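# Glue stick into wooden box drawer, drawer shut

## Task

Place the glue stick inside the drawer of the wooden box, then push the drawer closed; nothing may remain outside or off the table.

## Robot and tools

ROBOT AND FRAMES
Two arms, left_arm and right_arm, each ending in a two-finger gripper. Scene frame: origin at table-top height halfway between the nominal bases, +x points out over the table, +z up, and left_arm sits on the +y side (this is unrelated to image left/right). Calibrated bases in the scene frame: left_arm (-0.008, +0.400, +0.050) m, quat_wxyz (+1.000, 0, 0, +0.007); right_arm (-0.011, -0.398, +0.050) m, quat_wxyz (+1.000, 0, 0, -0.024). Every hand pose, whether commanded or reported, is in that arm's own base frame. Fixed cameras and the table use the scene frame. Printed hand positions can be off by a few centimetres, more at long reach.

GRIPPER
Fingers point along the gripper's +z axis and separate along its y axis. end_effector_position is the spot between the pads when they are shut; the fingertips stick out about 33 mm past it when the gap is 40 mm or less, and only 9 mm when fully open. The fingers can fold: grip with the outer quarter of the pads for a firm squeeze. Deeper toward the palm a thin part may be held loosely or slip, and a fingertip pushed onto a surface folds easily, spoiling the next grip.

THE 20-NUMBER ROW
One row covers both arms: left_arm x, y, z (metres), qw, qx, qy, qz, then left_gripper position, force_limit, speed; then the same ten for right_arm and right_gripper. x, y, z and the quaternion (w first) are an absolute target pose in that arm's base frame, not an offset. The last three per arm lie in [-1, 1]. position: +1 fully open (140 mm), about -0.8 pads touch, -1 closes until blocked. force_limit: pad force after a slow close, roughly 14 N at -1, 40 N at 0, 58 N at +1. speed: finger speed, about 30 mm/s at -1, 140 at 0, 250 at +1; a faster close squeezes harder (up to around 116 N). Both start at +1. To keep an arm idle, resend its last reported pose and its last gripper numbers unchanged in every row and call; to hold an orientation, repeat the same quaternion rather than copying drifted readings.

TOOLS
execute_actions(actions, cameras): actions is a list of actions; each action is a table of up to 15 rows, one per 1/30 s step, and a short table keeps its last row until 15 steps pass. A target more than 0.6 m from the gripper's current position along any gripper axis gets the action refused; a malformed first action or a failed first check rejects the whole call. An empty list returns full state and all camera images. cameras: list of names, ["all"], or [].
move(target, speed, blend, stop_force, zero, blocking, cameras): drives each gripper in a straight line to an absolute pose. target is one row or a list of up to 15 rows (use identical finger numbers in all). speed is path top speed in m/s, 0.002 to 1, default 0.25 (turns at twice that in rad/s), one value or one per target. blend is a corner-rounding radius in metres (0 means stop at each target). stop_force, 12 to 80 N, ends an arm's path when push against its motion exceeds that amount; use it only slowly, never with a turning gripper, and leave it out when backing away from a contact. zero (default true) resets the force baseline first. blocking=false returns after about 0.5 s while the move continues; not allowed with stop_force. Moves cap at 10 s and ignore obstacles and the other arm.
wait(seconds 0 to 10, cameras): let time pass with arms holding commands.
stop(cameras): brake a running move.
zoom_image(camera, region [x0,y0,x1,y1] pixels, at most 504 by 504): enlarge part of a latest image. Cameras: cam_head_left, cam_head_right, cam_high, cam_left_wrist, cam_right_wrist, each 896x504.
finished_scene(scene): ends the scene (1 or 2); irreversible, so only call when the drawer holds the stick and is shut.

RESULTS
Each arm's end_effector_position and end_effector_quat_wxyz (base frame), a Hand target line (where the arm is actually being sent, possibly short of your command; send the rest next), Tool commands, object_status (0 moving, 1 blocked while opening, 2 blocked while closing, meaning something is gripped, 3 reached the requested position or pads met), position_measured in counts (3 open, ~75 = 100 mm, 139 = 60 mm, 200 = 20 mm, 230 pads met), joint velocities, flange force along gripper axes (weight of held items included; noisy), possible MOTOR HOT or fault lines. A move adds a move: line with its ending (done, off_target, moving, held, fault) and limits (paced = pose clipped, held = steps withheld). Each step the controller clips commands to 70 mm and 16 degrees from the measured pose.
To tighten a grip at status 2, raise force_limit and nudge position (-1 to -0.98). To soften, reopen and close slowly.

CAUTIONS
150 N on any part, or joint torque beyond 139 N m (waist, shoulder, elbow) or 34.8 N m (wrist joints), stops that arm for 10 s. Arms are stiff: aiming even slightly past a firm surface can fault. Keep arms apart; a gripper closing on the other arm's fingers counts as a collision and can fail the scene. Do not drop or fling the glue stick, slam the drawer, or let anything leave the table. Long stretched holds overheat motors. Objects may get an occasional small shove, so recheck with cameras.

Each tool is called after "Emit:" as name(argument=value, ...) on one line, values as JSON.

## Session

Emit:
execute_actions(actions=[])

Emit:
zoom_image(camera="cam_head_left", region=[250, 190, 600, 390])

Emit:
zoom_image(camera="cam_high", region=[250, 150, 600, 350])

Scene clock: 0.00 s.
left_arm: end_effector_position=(+0.4151, -0.2951, +0.2356) position_measured=3 object_status=3 end_effector_quat_wxyz=(+0.571, +0.326, -0.671, +0.341) | right_arm: end_effector_position=(+0.3180, -0.1147, +0.3175) position_measured=3 object_status=3 end_effector_quat_wxyz=(-0.367, -0.375, +0.672, -0.522)
Joint positions: left_arm=[0.128 0.611 -0.213 0.939 -1.934 -1.072] | right_arm=[0.809 0.069 -0.634 0.751 -2.064 -1.462]
Joint velocities: within noise
Flange force (N): no reading
Hand target: left_arm +0.4151, -0.2951, +0.2356; +0.571, +0.326, -0.671, +0.341 | right_arm +0.3180, -0.1147, +0.3175; -0.367, -0.375, +0.672, -0.522
Tool commands: left_gripper/position=+1.0 left_gripper/force_limit=+1.0 left_gripper/speed=+1.0 right_gripper/position=+1.0 right_gripper/force_limit=+1.0 right_gripper/speed=+1.0

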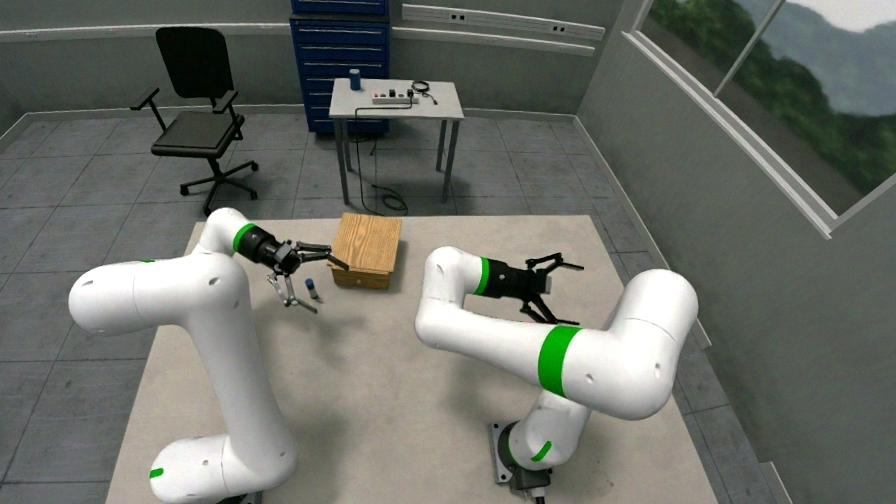

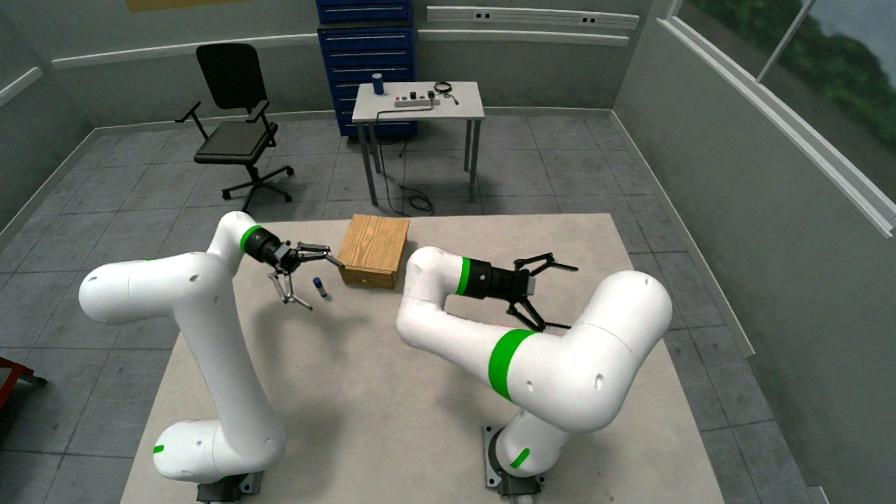

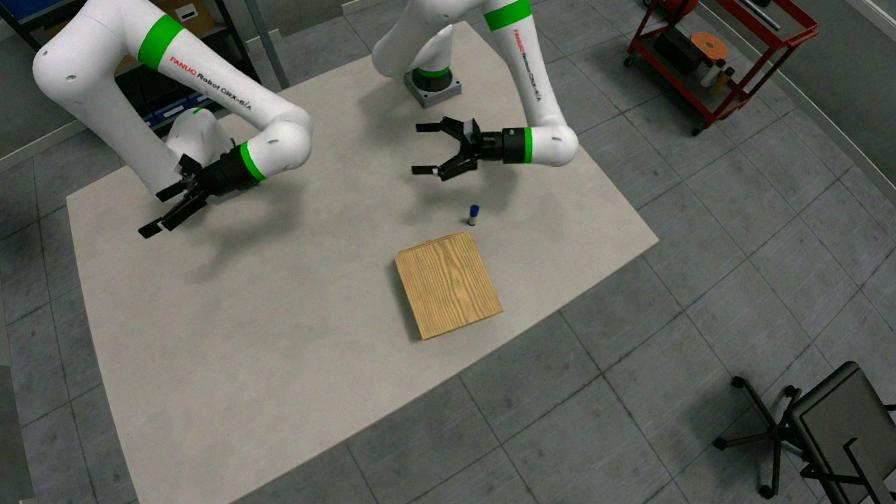

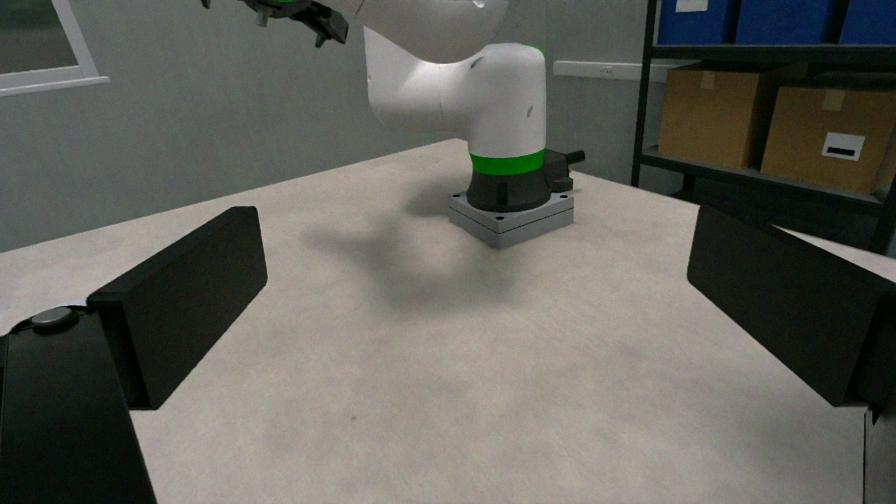

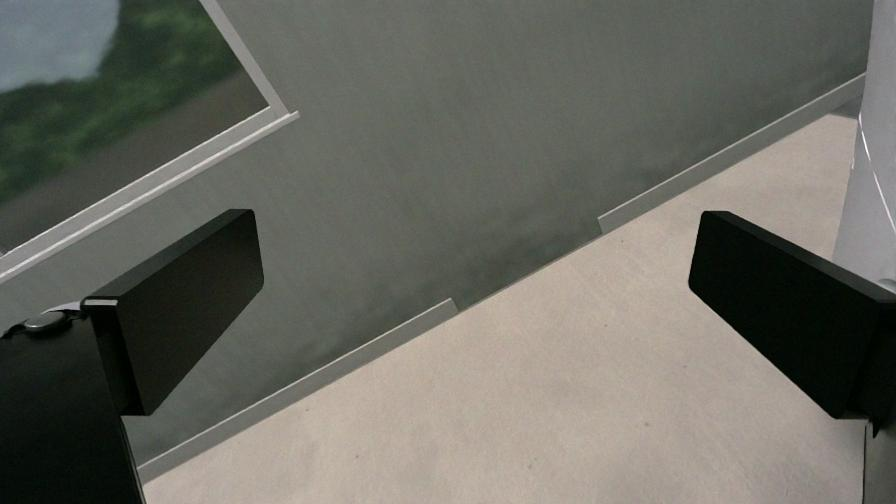

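Scaled by 1.440 from the camera's 896x504 image, which has a finer 1280x720 frame.

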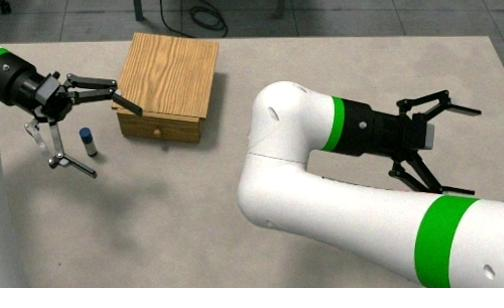

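Scaled by 1.440 from the camera's 896x504 image, which has a finer 1280x720 frame.

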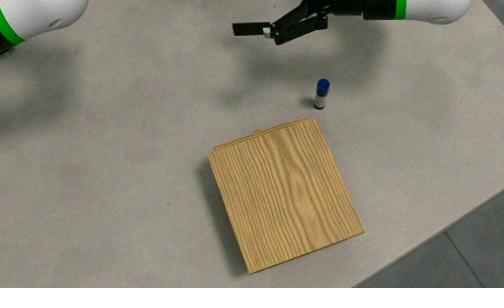

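Emit:
move(target=[[0.36,-0.147,0.12,0.1026,0.828,-0.161,0.527,0.3,1,1,0.318,-0.1147,0.3175,-0.367,-0.375,0.672,-0.522,-0.25,1,1],[0.36,-0.147,0.10,0.1026,0.828,-0.161,0.527,0.3,1,1,0.44,0.1,0.25,0.021,0.8185,-0.030,0.573,-0.25,1,1],[0.36,-0.147,0.10,0.1026,0.828,-0.161,0.527,0.3,1,1,0.41,0.45,0.07,0.021,0.8185,-0.030,0.573,-0.25,1,1]], speed=0.4, blend=[0,0.06,0], cameras=["all"])

Scene clock: 7.00 s.
left_arm: end_effector_position=(+0.3602, -0.1484, +0.1206) position_measured=91 object_status=3 end_effector_quat_wxyz=(-0.032, +0.858, -0.093, +0.505) | right_arm: end_effector_position=(+0.3180, -0.1147, +0.3175) position_measured=160 object_status=3 end_effector_quat_wxyz=(-0.367, -0.375, +0.672, -0.522)
Joint positions: left_arm=[-0.153 -1.018 -1.184 -0.272 -0.359 1.709] | right_arm=[0.809 0.069 -0.634 0.751 -2.064 -1.462]
Flange force (N): left_arm=no reading | right_arm=[3.2 -4.1 4.1]
Hand target: left_arm +0.3601, -0.1483, +0.1205; -0.032, +0.858, -0.093, +0.505 | right_arm +0.3180, -0.1147, +0.3175; -0.367, -0.375, +0.672, -0.522
Off the commanded pose: left_arm 0.021 m, 18 deg; orientation clipped | right_arm 0.623 m, 101 deg.
led back after a hold (left arm): the arm was led back toward your command in small steps, so it may still be short of it.
move: held (left_arm; a check stopped the path), off_target (right_arm); path passed 1 of 3 targets; limits=paced,held
pose unreachable (left arm): on one or more control steps of this call, first in action 0 (counted from 0), this arm could not follow its commanded pose, so it was not sent that pose on those steps. It may still have moved: this result reports where it is.
cause: moving toward the commanded pose would bring two parts of the arm too close to each other (joints 3 (elbow) to 5 (wrist pitch) lie between them).

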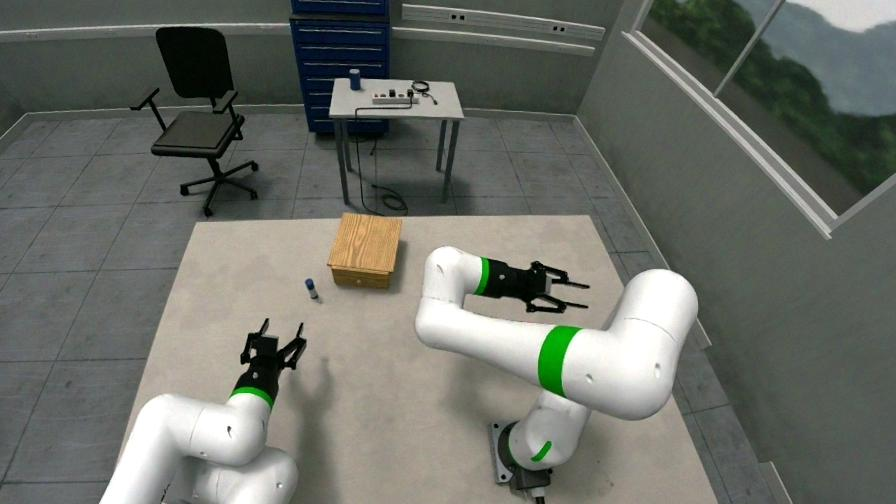

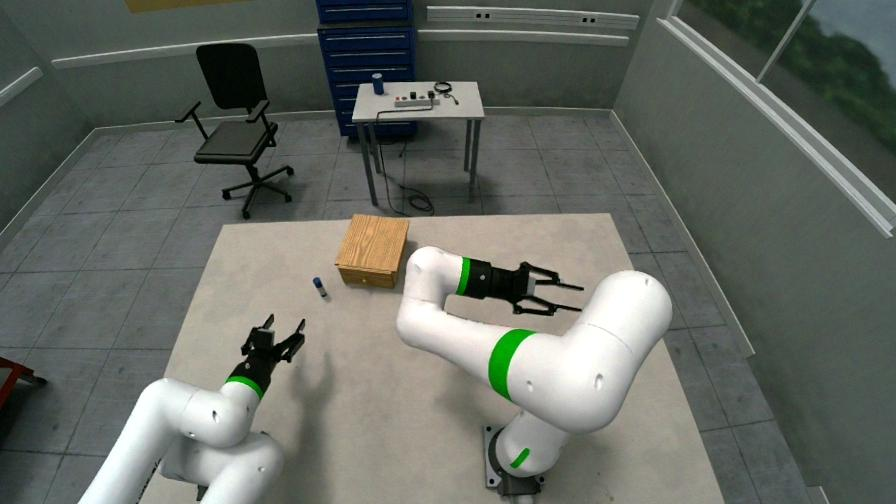

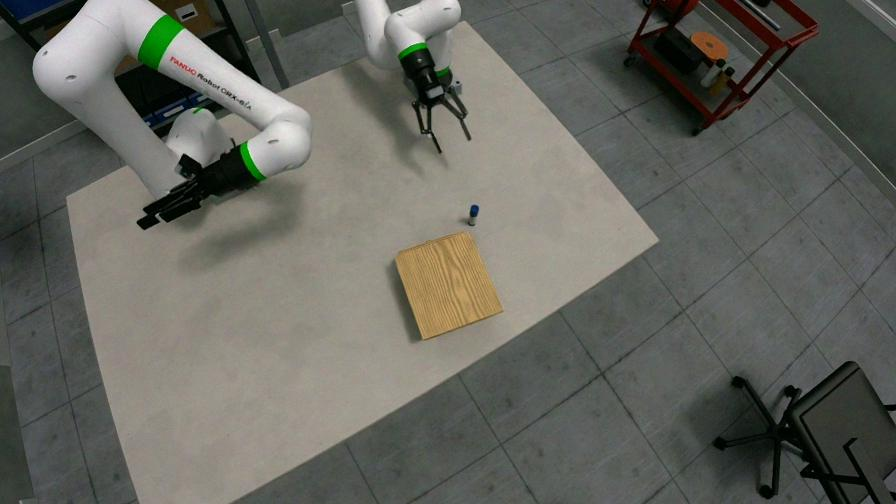

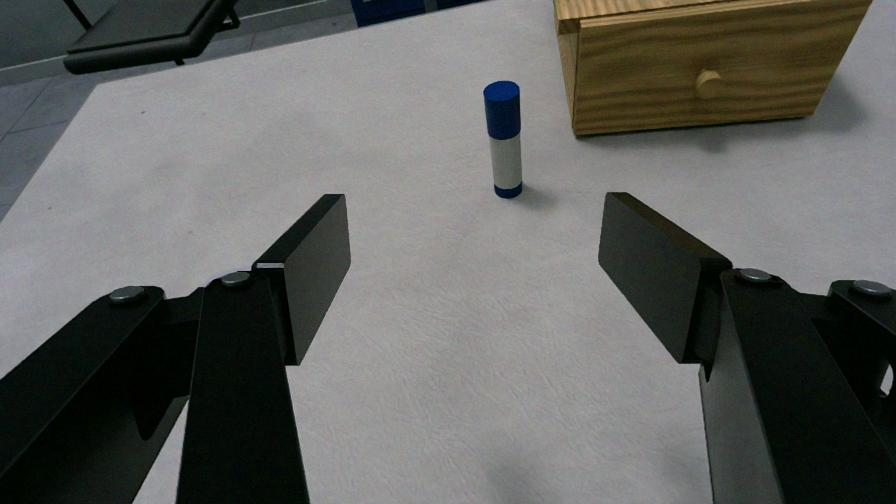

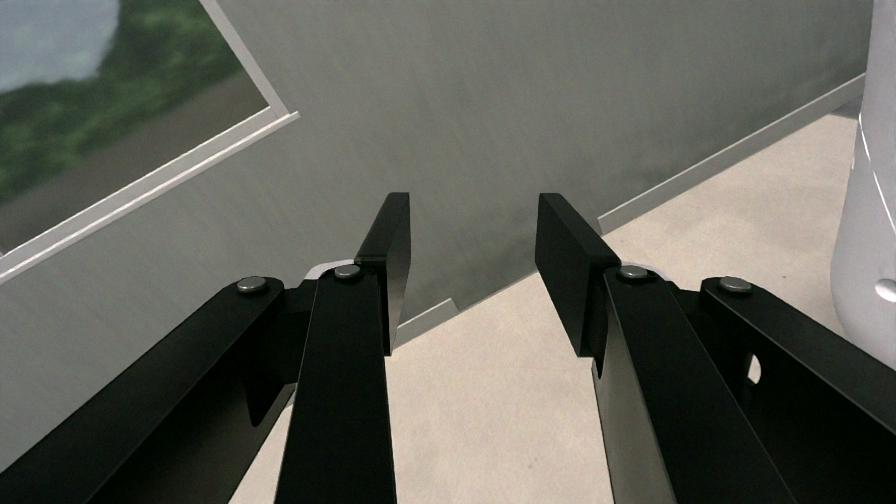

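Emit:
move(target=[[0.457,-0.1495,0.045,0.1057,0.781,-0.1377,0.600,0.3,1,1,0.318,-0.1147,0.3175,-0.367,-0.375,0.672,-0.522,-0.25,1,1],[0.457,-0.1495,0.045,0.1057,0.781,-0.1377,0.600,0.3,1,1,0.44,0.1,0.25,0.037,0.775,-0.0458,0.628,-0.25,1,1],[0.457,-0.1495,0.045,0.1057,0.781,-0.1377,0.600,0.3,1,1,0.423,0.494,0.046,0.037,0.775,-0.0458,0.628,-0.25,1,1]], speed=0.4, blend=[0.02,0.06,0], cameras=["cam_head_left","cam_high","cam_left_wrist","cam_right_wrist"])

Scene clock: 8.13 s.
left_arm: end_effector_position=(+0.3612, -0.1485, +0.1198) position_measured=91 object_status=3 end_effector_quat_wxyz=(-0.031, +0.857, -0.093, +0.506) | right_arm: end_effector_position=(+0.3180, -0.1147, +0.3175) position_measured=160 object_status=3 end_effector_quat_wxyz=(-0.367, -0.375, +0.672, -0.522)
Joint positions: left_arm=[-0.155 -1.01 -1.184 -0.283 -0.349 1.72] | right_arm=[0.809 0.069 -0.634 0.751 -2.064 -1.462]
Flange force (N): left_arm=no reading | right_arm=[3.0 -3.6 3.8]
Hand target: left_arm +0.3612, -0.1484, +0.1197; -0.032, +0.857, -0.093, +0.506 | right_arm +0.3180, -0.1147, +0.3175; -0.367, -0.375, +0.672, -0.522
Off the commanded pose: left_arm 0.122 m, 22 deg | right_arm 0.675 m, 97 deg.
led back after a hold (left arm): the arm was led back toward your command in small steps, so it may still be short of it.
move: held (left_arm; a check stopped the path), off_target (right_arm; braked when a check withheld steps of left_arm); path passed 0 of 3 targets; limits=held
pose unreachable (left arm): on one or more control steps of this call, first in action 0 (counted from 0), this arm could not follow its commanded pose, so it was not sent that pose on those steps. It may still have moved: this result reports where it is.
cause: moving toward the commanded pose would bring two parts of the arm too close to each other (joints 3 (elbow) to 5 (wrist pitch) lie between them).
Images, in order (width x height): cam_head_left 896x504, cam_high 896x504, cam_left_wrist 896x504, cam_right_wrist 896x504.

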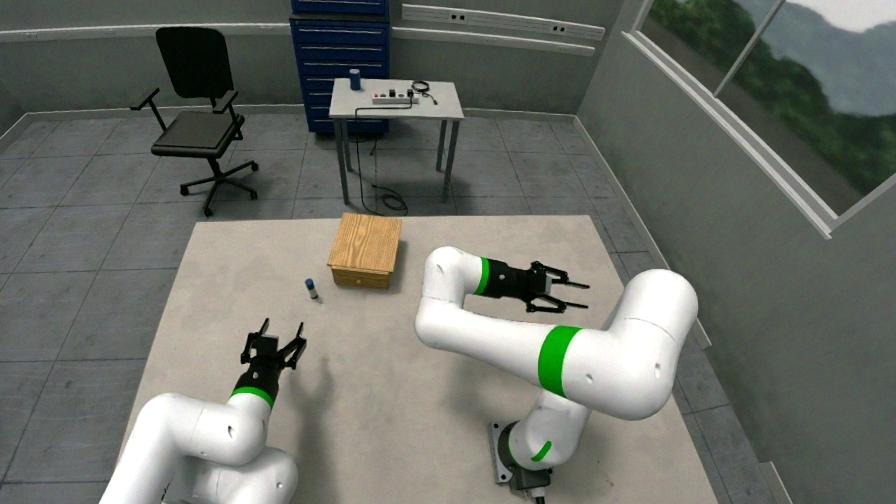

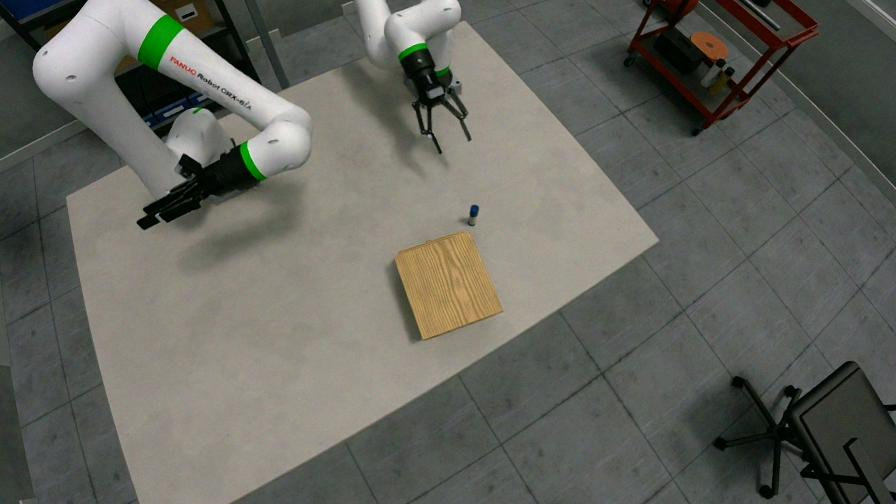

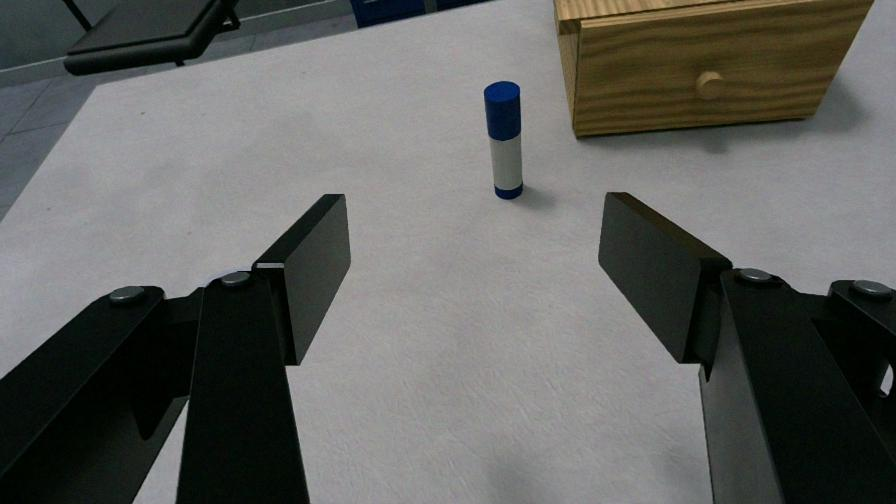

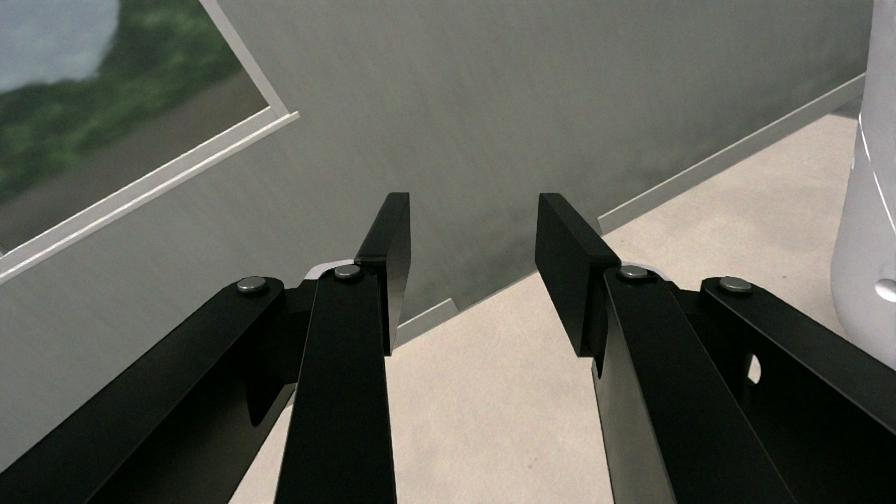

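Emit:
move(target=[[0.42,-0.15,0.22,-0.032,0.857,-0.093,0.506,0.3,1,1,0.318,-0.1147,0.3175,-0.367,-0.375,0.672,-0.522,-0.25,1,1],[0.48,-0.15,0.20,-0.032,0.857,-0.093,0.506,0.3,1,1,0.318,-0.1147,0.3175,-0.367,-0.375,0.672,-0.522,-0.25,1,1]], speed=0.3, blend=[0.04,0])

Scene clock: 9.80 s.
left_arm: end_effector_position=(+0.4800, -0.1503, +0.2000) position_measured=91 object_status=3 end_effector_quat_wxyz=(-0.034, +0.857, -0.091, +0.506) | right_arm: end_effector_position=(+0.3180, -0.1147, +0.3175) position_measured=160 object_status=3 end_effector_quat_wxyz=(-0.367, -0.375, +0.672, -0.522)
Joint positions: left_arm=[-0.05 -0.585 -0.931 -0.065 -0.162 1.466] | right_arm=[0.809 0.069 -0.634 0.751 -2.064 -1.462]
Flange force (N): left_arm=no reading | right_arm=[3.2 -4.0 3.7]
Hand target: left_arm +0.4800, -0.1503, +0.2000; -0.034, +0.857, -0.091, +0.506 | right_arm +0.3180, -0.1147, +0.3175; -0.367, -0.375, +0.672, -0.522
Off the commanded pose: left_arm 0.000 m, 0 deg | right_arm 0.000 m, 0 deg.
move: done; blend cut to 0.0316 m at target 1

Emit:
move(target=[[0.46,-0.15,0.13,0.1057,0.781,-0.1377,0.600,0.3,1,1,0.318,-0.1147,0.3175,-0.367,-0.375,0.672,-0.522,-0.25,1,1],[0.457,-0.1495,0.045,0.1057,0.781,-0.1377,0.600,0.3,1,1,0.318,-0.1147,0.3175,-0.367,-0.375,0.672,-0.522,-0.25,1,1]], speed=0.3, blend=[0.04,0], cameras=["cam_left_wrist"])

Emit:
move(target=[[0.457,-0.1495,0.045,0.1057,0.781,-0.1377,0.600,0.3,1,1,0.44,0.1,0.25,0.037,0.775,-0.0458,0.628,-0.25,1,1],[0.457,-0.1495,0.045,0.1057,0.781,-0.1377,0.600,0.3,1,1,0.423,0.494,0.046,0.037,0.775,-0.0458,0.628,-0.25,1,1]], speed=0.4, blend=[0.06,0], cameras=["cam_head_left","cam_high","cam_left_wrist","cam_right_wrist"])

Scene clock: 12.63 s.
left_arm: end_effector_position=(+0.4613, -0.1539, +0.1439) position_measured=91 object_status=3 end_effector_quat_wxyz=(-0.011, +0.816, -0.076, +0.573) | right_arm: end_effector_position=(+0.3180, -0.1147, +0.3175) position_measured=160 object_status=3 end_effector_quat_wxyz=(-0.367, -0.375, +0.672, -0.522)
Joint positions: left_arm=[-0.014 -0.514 -1.151 -0.195 0.293 1.626] | right_arm=[0.809 0.069 -0.634 0.751 -2.064 -1.462]
Flange force (N): left_arm=no reading | right_arm=[4.0 -3.7 4.4]
Hand target: left_arm +0.4613, -0.1539, +0.1439; -0.011, +0.816, -0.076, +0.573 | right_arm +0.3180, -0.1147, +0.3175; -0.367, -0.375, +0.672, -0.522
Off the commanded pose: left_arm 0.099 m, 16 deg | right_arm 0.000 m, 0 deg.
led back after a hold (left arm): the arm was led back toward your command in small steps, so it may still be short of it.
move: held (left_arm; a check stopped the path); path passed 0 of 2 targets; limits=held
pose unreachable (left arm): on one or more control steps of this call, first in action 0 (counted from 0), this arm could not follow its commanded pose, so it was not sent that pose on those steps. It may still have moved: this result reports where it is.
cause: moving toward the commanded pose would bring two parts of the arm too close to each other (joints 3 (elbow) to 5 (wrist pitch) lie between them).
Images, in order (width x height): cam_left_wrist 896x504.

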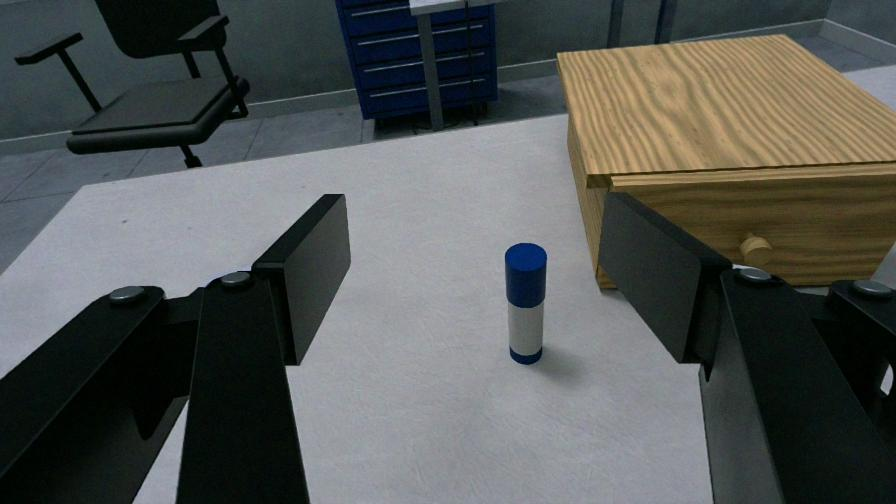

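Scene clock: 13.90 s.
left_arm: end_effector_position=(+0.4596, -0.1530, +0.1160) position_measured=91 object_status=3 end_effector_quat_wxyz=(+0.019, +0.808, -0.091, +0.582) | right_arm: end_effector_position=(+0.3641, -0.0335, +0.2920) position_measured=160 object_status=3 end_effector_quat_wxyz=(+0.262, +0.577, -0.470, +0.614)
Joint positions: left_arm=[0.072 -0.419 -1.127 -0.518 0.424 1.899] | right_arm=[1.178 -0.05 -0.928 0.94 -1.899 -1.306]
Flange force (N): left_arm=no reading | right_arm=[3.6 -3.7 6.5]
Hand target: left_arm +0.4596, -0.1531, +0.1160; +0.019, +0.808, -0.091, +0.582 | right_arm +0.3641, -0.0335, +0.2920; +0.262, +0.577, -0.470, +0.614
Off the commanded pose: left_arm 0.071 m, 12 deg | right_arm 0.585 m, 60 deg.
move: held (left_arm; a check stopped the path), off_target (right_arm; braked when a check withheld steps of left_arm); path passed 0 of 2 targets; limits=held
pose unreachable (left arm): on one or more control steps of this call, first in action 0 (counted from 0), this arm could not follow its commanded pose, so it was not sent that pose on those steps. It may still have moved: this result reports where it is.
cause: moving toward the commanded pose would bring two parts of the arm too close to each other (joints 3 (elbow) to 5 (wrist pitch) lie between them).
Images, in order (width x height): cam_head_left 896x504, cam_high 896x504, cam_left_wrist 896x504, cam_right_wrist 896x504.

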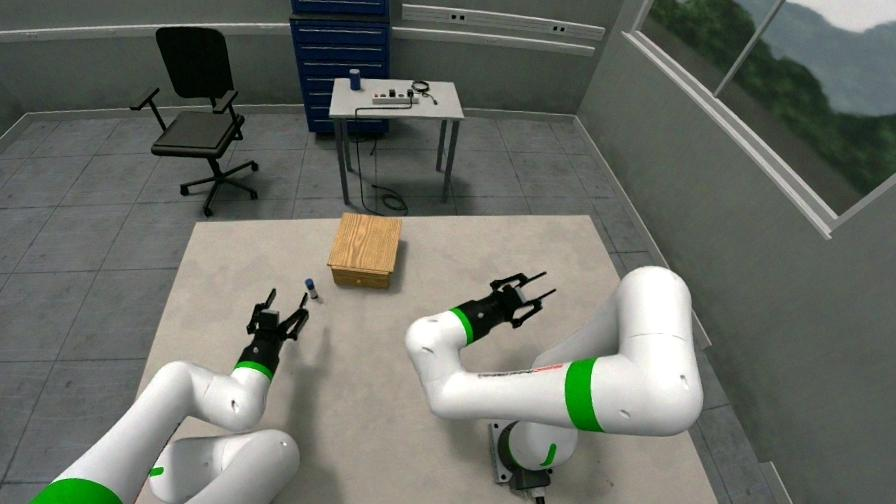

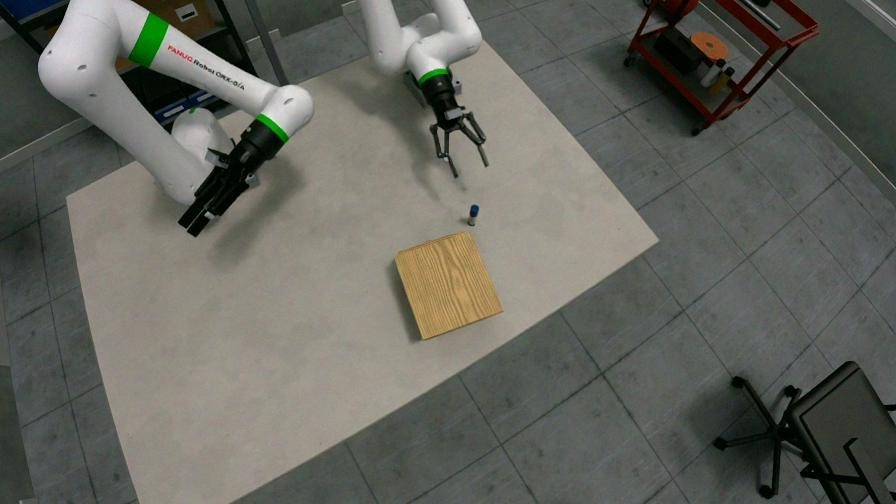

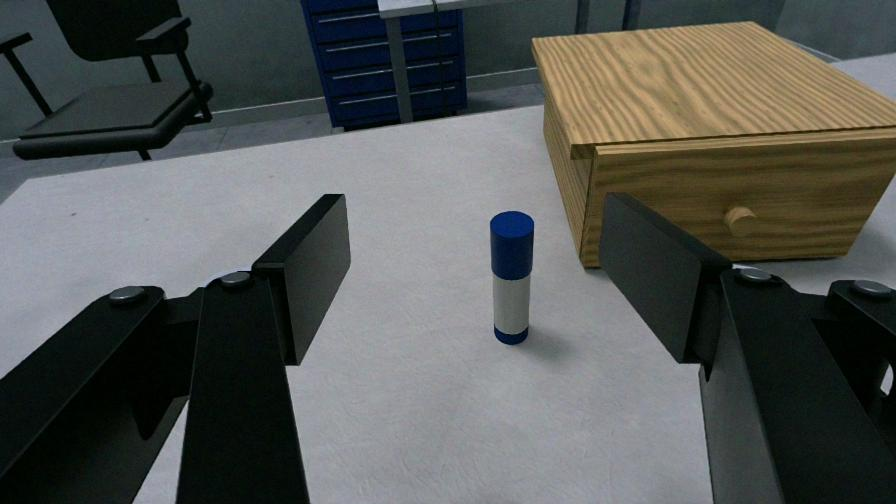

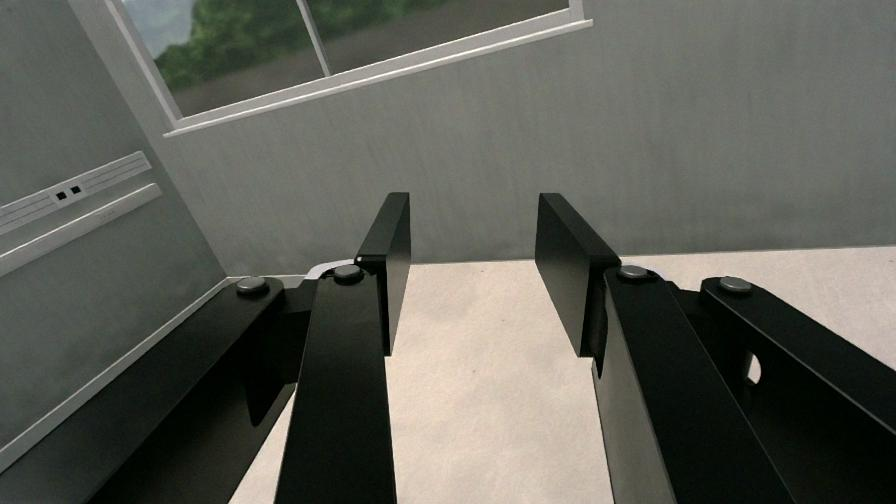

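Emit:
move(target=[[0.48,-0.13,0.2,0.019,0.808,-0.091,0.582,0.3,1,1,0.3641,-0.0335,0.292,0.262,0.577,-0.470,0.614,-0.25,1,1],[0.48,-0.11,0.17,0.208,0.745,-0.271,0.572,0.3,1,1,0.3641,-0.0335,0.292,0.262,0.577,-0.470,0.614,-0.25,1,1]], speed=0.3, blend=[0.02,0])

Scene clock: 16.67 s.
left_arm: end_effector_position=(+0.4800, -0.1100, +0.1700) position_measured=91 object_status=3 end_effector_quat_wxyz=(+0.208, +0.745, -0.271, +0.572) | right_arm: end_effector_position=(+0.3641, -0.0335, +0.2920) position_measured=160 object_status=3 end_effector_quat_wxyz=(+0.262, +0.577, -0.470, +0.614)
Joint positions: left_arm=[0.458 -0.157 -0.682 -1.603 1.086 2.68] | right_arm=[1.178 -0.049 -0.927 0.94 -1.899 -1.306]
Flange force (N): left_arm=[1.8 5.1 -3.5] | right_arm=[4.1 -4.3 6.4]
Hand target: left_arm +0.4800, -0.1100, +0.1700; +0.208, +0.745, -0.271, +0.572 | right_arm +0.3641, -0.0335, +0.2920; +0.262, +0.577, -0.470, +0.614
Off the commanded pose: left_arm 0.000 m, 0 deg | right_arm 0.000 m, 0 deg.
move: done

Emit:
move(target=[[0.48,-0.11,0.045,0.208,0.745,-0.271,0.572,0.3,1,1,0.44,0.1,0.25,0.037,0.775,-0.0458,0.628,-0.25,1,1],[0.48,-0.11,0.045,0.208,0.745,-0.271,0.572,0.3,1,1,0.423,0.494,0.046,0.037,0.775,-0.0458,0.628,-0.25,1,1]], speed=0.35, blend=[0.06,0], cameras=["cam_head_left","cam_high","cam_left_wrist","cam_right_wrist"])

Scene clock: 20.23 s.
left_arm: end_effector_position=(+0.4800, -0.1100, +0.0450) position_measured=91 object_status=3 end_effector_quat_wxyz=(+0.208, +0.745, -0.271, +0.572) | right_arm: end_effector_position=(+0.4230, +0.4940, +0.0460) position_measured=160 object_status=3 end_effector_quat_wxyz=(+0.037, +0.776, -0.046, +0.628)
Joint positions: left_arm=[0.551 0.332 -0.703 -1.429 1.183 2.121] | right_arm=[1.443 0.749 -0.494 1.513 -1.37 -1.236]
Flange force (N): left_arm=[6.5 3.7 -3.7] | right_arm=[6.5 4.9 3.4]
Hand target: left_arm +0.4800, -0.1100, +0.0450; +0.208, +0.745, -0.271, +0.572 | right_arm +0.4230, +0.4940, +0.0460; +0.037, +0.776, -0.046, +0.628
Off the commanded pose: left_arm 0.000 m, 0 deg | right_arm 0.000 m, 0 deg.
move: done; limits=paced
Images, in order (width x height): cam_head_left 896x504, cam_high 896x504, cam_left_wrist 896x504, cam_right_wrist 896x504.

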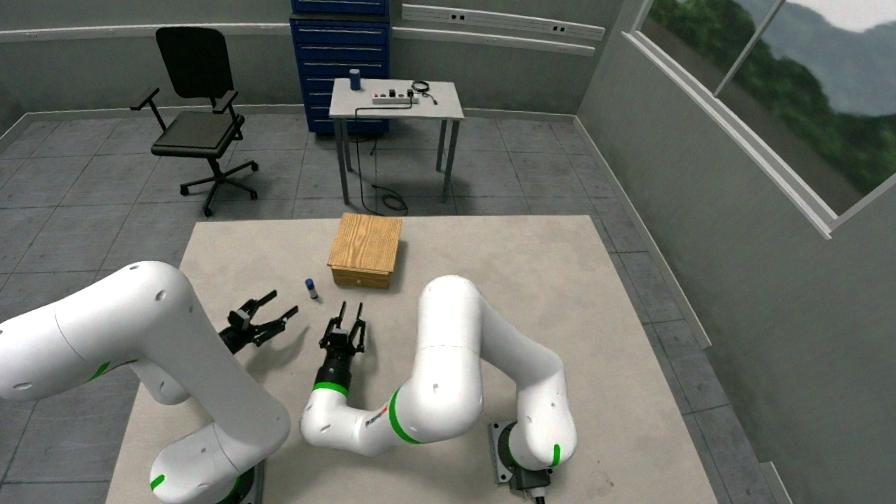

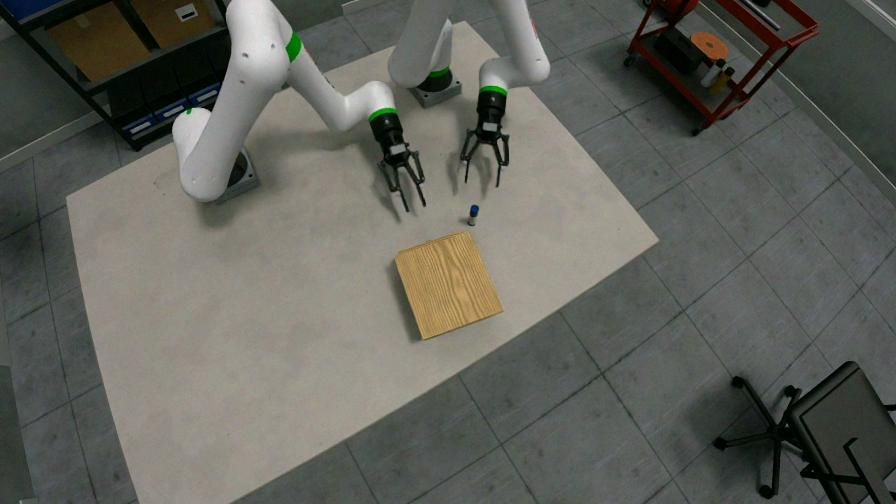

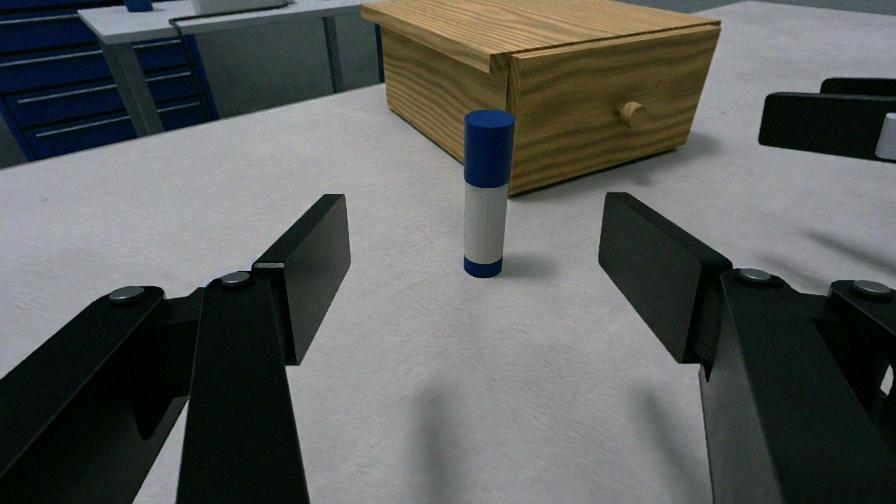

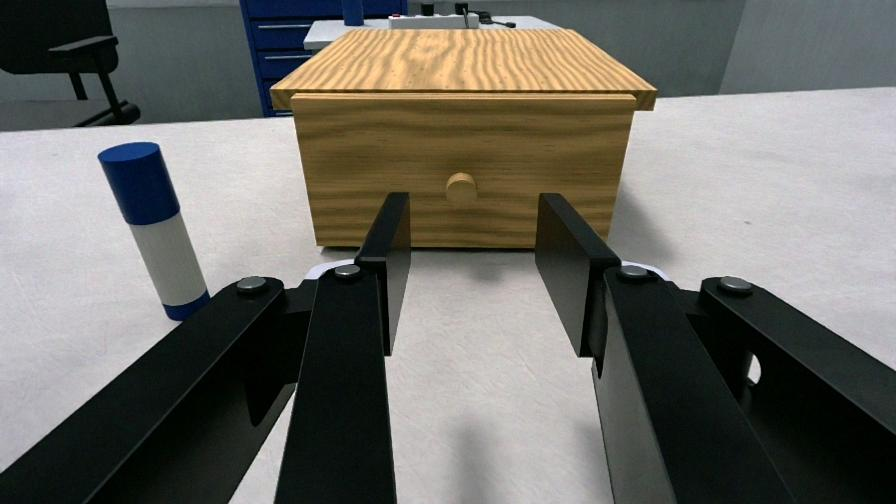

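Emit:
move(target=[0.5528,-0.1874,0.0165,0.208,0.745,-0.271,0.572,0.3,-0.5,-1,0.5176,0.4854,0.023,0.037,0.775,-0.0458,0.628,-0.25,-0.5,-1], speed=0.12, cameras=["cam_left_wrist","cam_right_wrist"])

Scene clock: 24.07 s.
left_arm: end_effector_position=(+0.5528, -0.1874, +0.0165) position_measured=91 object_status=3 end_effector_quat_wxyz=(+0.208, +0.745, -0.271, +0.572) | right_arm: end_effector_position=(+0.5176, +0.4854, +0.0230) position_measured=160 object_status=3 end_effector_quat_wxyz=(+0.037, +0.776, -0.046, +0.628)
Joint positions: left_arm=[0.295 0.497 -0.599 -1.162 1.08 2.021] | right_arm=[1.219 0.815 -0.442 1.728 -1.3 -1.254]
Flange force (N): left_arm=[4.7 2.6 -3.7] | right_arm=[6.2 4.7 1.9]
Hand target: left_arm +0.5528, -0.1874, +0.0165; +0.208, +0.745, -0.271, +0.572 | right_arm +0.5176, +0.4854, +0.0230; +0.037, +0.776, -0.046, +0.628
Off the commanded pose: left_arm 0.000 m, 0 deg | right_arm 0.000 m, 0 deg.
move: done
Images, in order (width x height): cam_left_wrist 896x504, cam_right_wrist 896x504.

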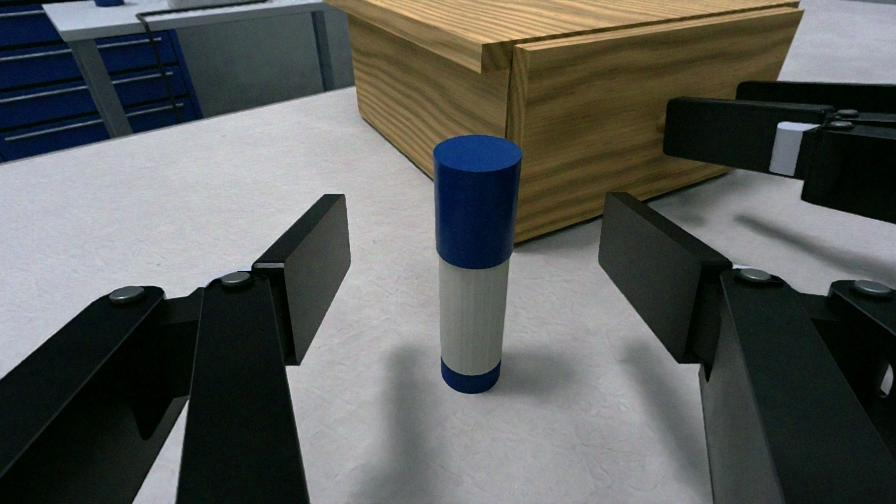

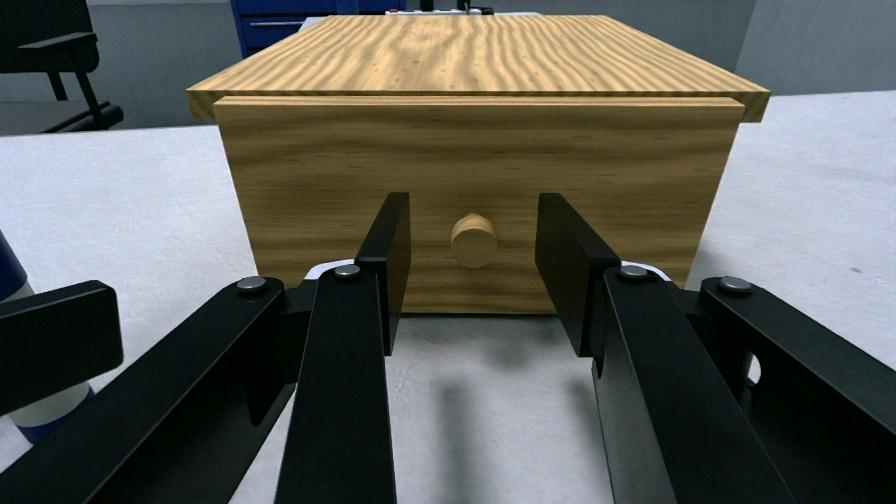

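Emit:
move(target=[0.5482,-0.1835,0.018,0.208,0.745,-0.271,0.572,0.3,-0.5,-1,0.5255,0.4845,0.021,0.037,0.775,-0.0458,0.628,-0.25,-0.5,-1], speed=0.03)

Emit:
move(target=[0.5482,-0.1835,0.018,0.208,0.745,-0.271,0.572,-1,-0.5,-1,0.5255,0.4845,0.021,0.037,0.775,-0.0458,0.628,-1,-0.5,-1], speed=0.1, cameras=["cam_left_wrist","cam_right_wrist"])

Emit:
wait(seconds=0.5)

Scene clock: 25.10 s.
left_arm: end_effector_position=(+0.5482, -0.1835, +0.0180) position_measured=91 object_status=3 end_effector_quat_wxyz=(+0.208, +0.745, -0.271, +0.572) | right_arm: end_effector_position=(+0.5255, +0.4845, +0.0210) position_measured=160 object_status=3 end_effector_quat_wxyz=(+0.037, +0.776, -0.046, +0.628)
Joint positions: left_arm=[0.308 0.487 -0.608 -1.174 1.085 2.023] | right_arm=[1.202 0.821 -0.435 1.746 -1.295 -1.255]
Flange force (N): left_arm=[5.8 3.1 -4.3] | right_arm=[6.5 5.0 2.7]
Hand target: left_arm +0.5482, -0.1835, +0.0180; +0.208, +0.745, -0.271, +0.572 | right_arm +0.5255, +0.4845, +0.0210; +0.037, +0.776, -0.046, +0.628
Off the commanded pose: left_arm 0.000 m, 0 deg | right_arm 0.000 m, 0 deg.
move: done

Scene clock: 27.53 s.
left_arm: end_effector_position=(+0.5482, -0.1835, +0.0180) position_measured=193 object_status=0 end_effector_quat_wxyz=(+0.208, +0.745, -0.271, +0.572) | right_arm: end_effector_position=(+0.5255, +0.4845, +0.0210) position_measured=205 object_status=2 end_effector_quat_wxyz=(+0.037, +0.776, -0.046, +0.628)
Joint positions: left_arm=[0.308 0.487 -0.608 -1.174 1.085 2.023] | right_arm=[1.202 0.821 -0.435 1.746 -1.295 -1.255]
Flange force (N): left_arm=[5.7 2.9 -4.7] | right_arm=[7.2 5.3 0.8]
Hand target: left_arm +0.5482, -0.1835, +0.0180; +0.208, +0.745, -0.271, +0.572 | right_arm +0.5255, +0.4845, +0.0210; +0.037, +0.776, -0.046, +0.628
Off the commanded pose: left_arm 0.000 m, 0 deg | right_arm 0.000 m, 0 deg.
move: done
Images, in order (width x height): cam_left_wrist 896x504, cam_right_wrist 896x504.

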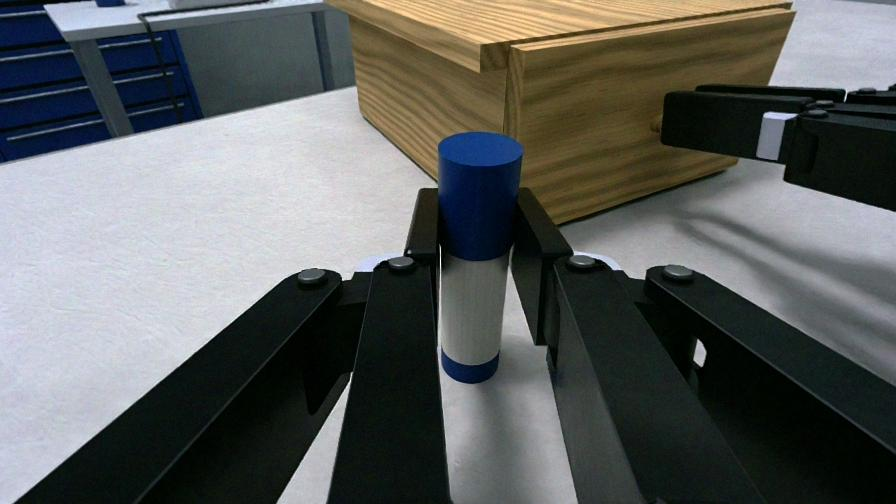

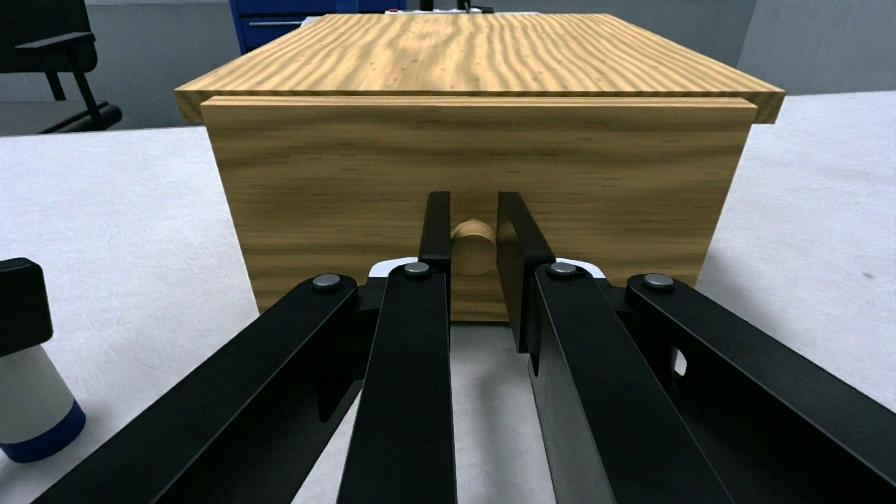

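Scene clock: 28.03 s.
left_arm: end_effector_position=(+0.5482, -0.1835, +0.0180) position_measured=193 object_status=2 end_effector_quat_wxyz=(+0.208, +0.745, -0.271, +0.572) | right_arm: end_effector_position=(+0.5255, +0.4845, +0.0210) position_measured=205 object_status=2 end_effector_quat_wxyz=(+0.037, +0.776, -0.046, +0.628)
Joint positions: left_arm=[0.308 0.487 -0.608 -1.174 1.085 2.023] | right_arm=[1.202 0.821 -0.435 1.746 -1.295 -1.255]
Flange force (N): left_arm=[5.9 3.0 -4.6] | right_arm=[7.5 5.3 0.9]
Hand target: left_arm +0.5482, -0.1835, +0.0180; +0.208, +0.745, -0.271, +0.572 | right_arm +0.5255, +0.4845, +0.0210; +0.037, +0.776, -0.046, +0.628
Tool commands: left_gripper/position=-1.0 left_gripper/force_limit=-0.5 left_gripper/speed=-1.0 right_gripper/position=-1.0 right_gripper/force_limit=-0.5 right_gripper/speed=-1.0
Off the commanded pose: left_arm 0.000 m, 0 deg | right_arm 0.000 m, 0 deg.
wait: 0.50 s; at rest by 0.17 s


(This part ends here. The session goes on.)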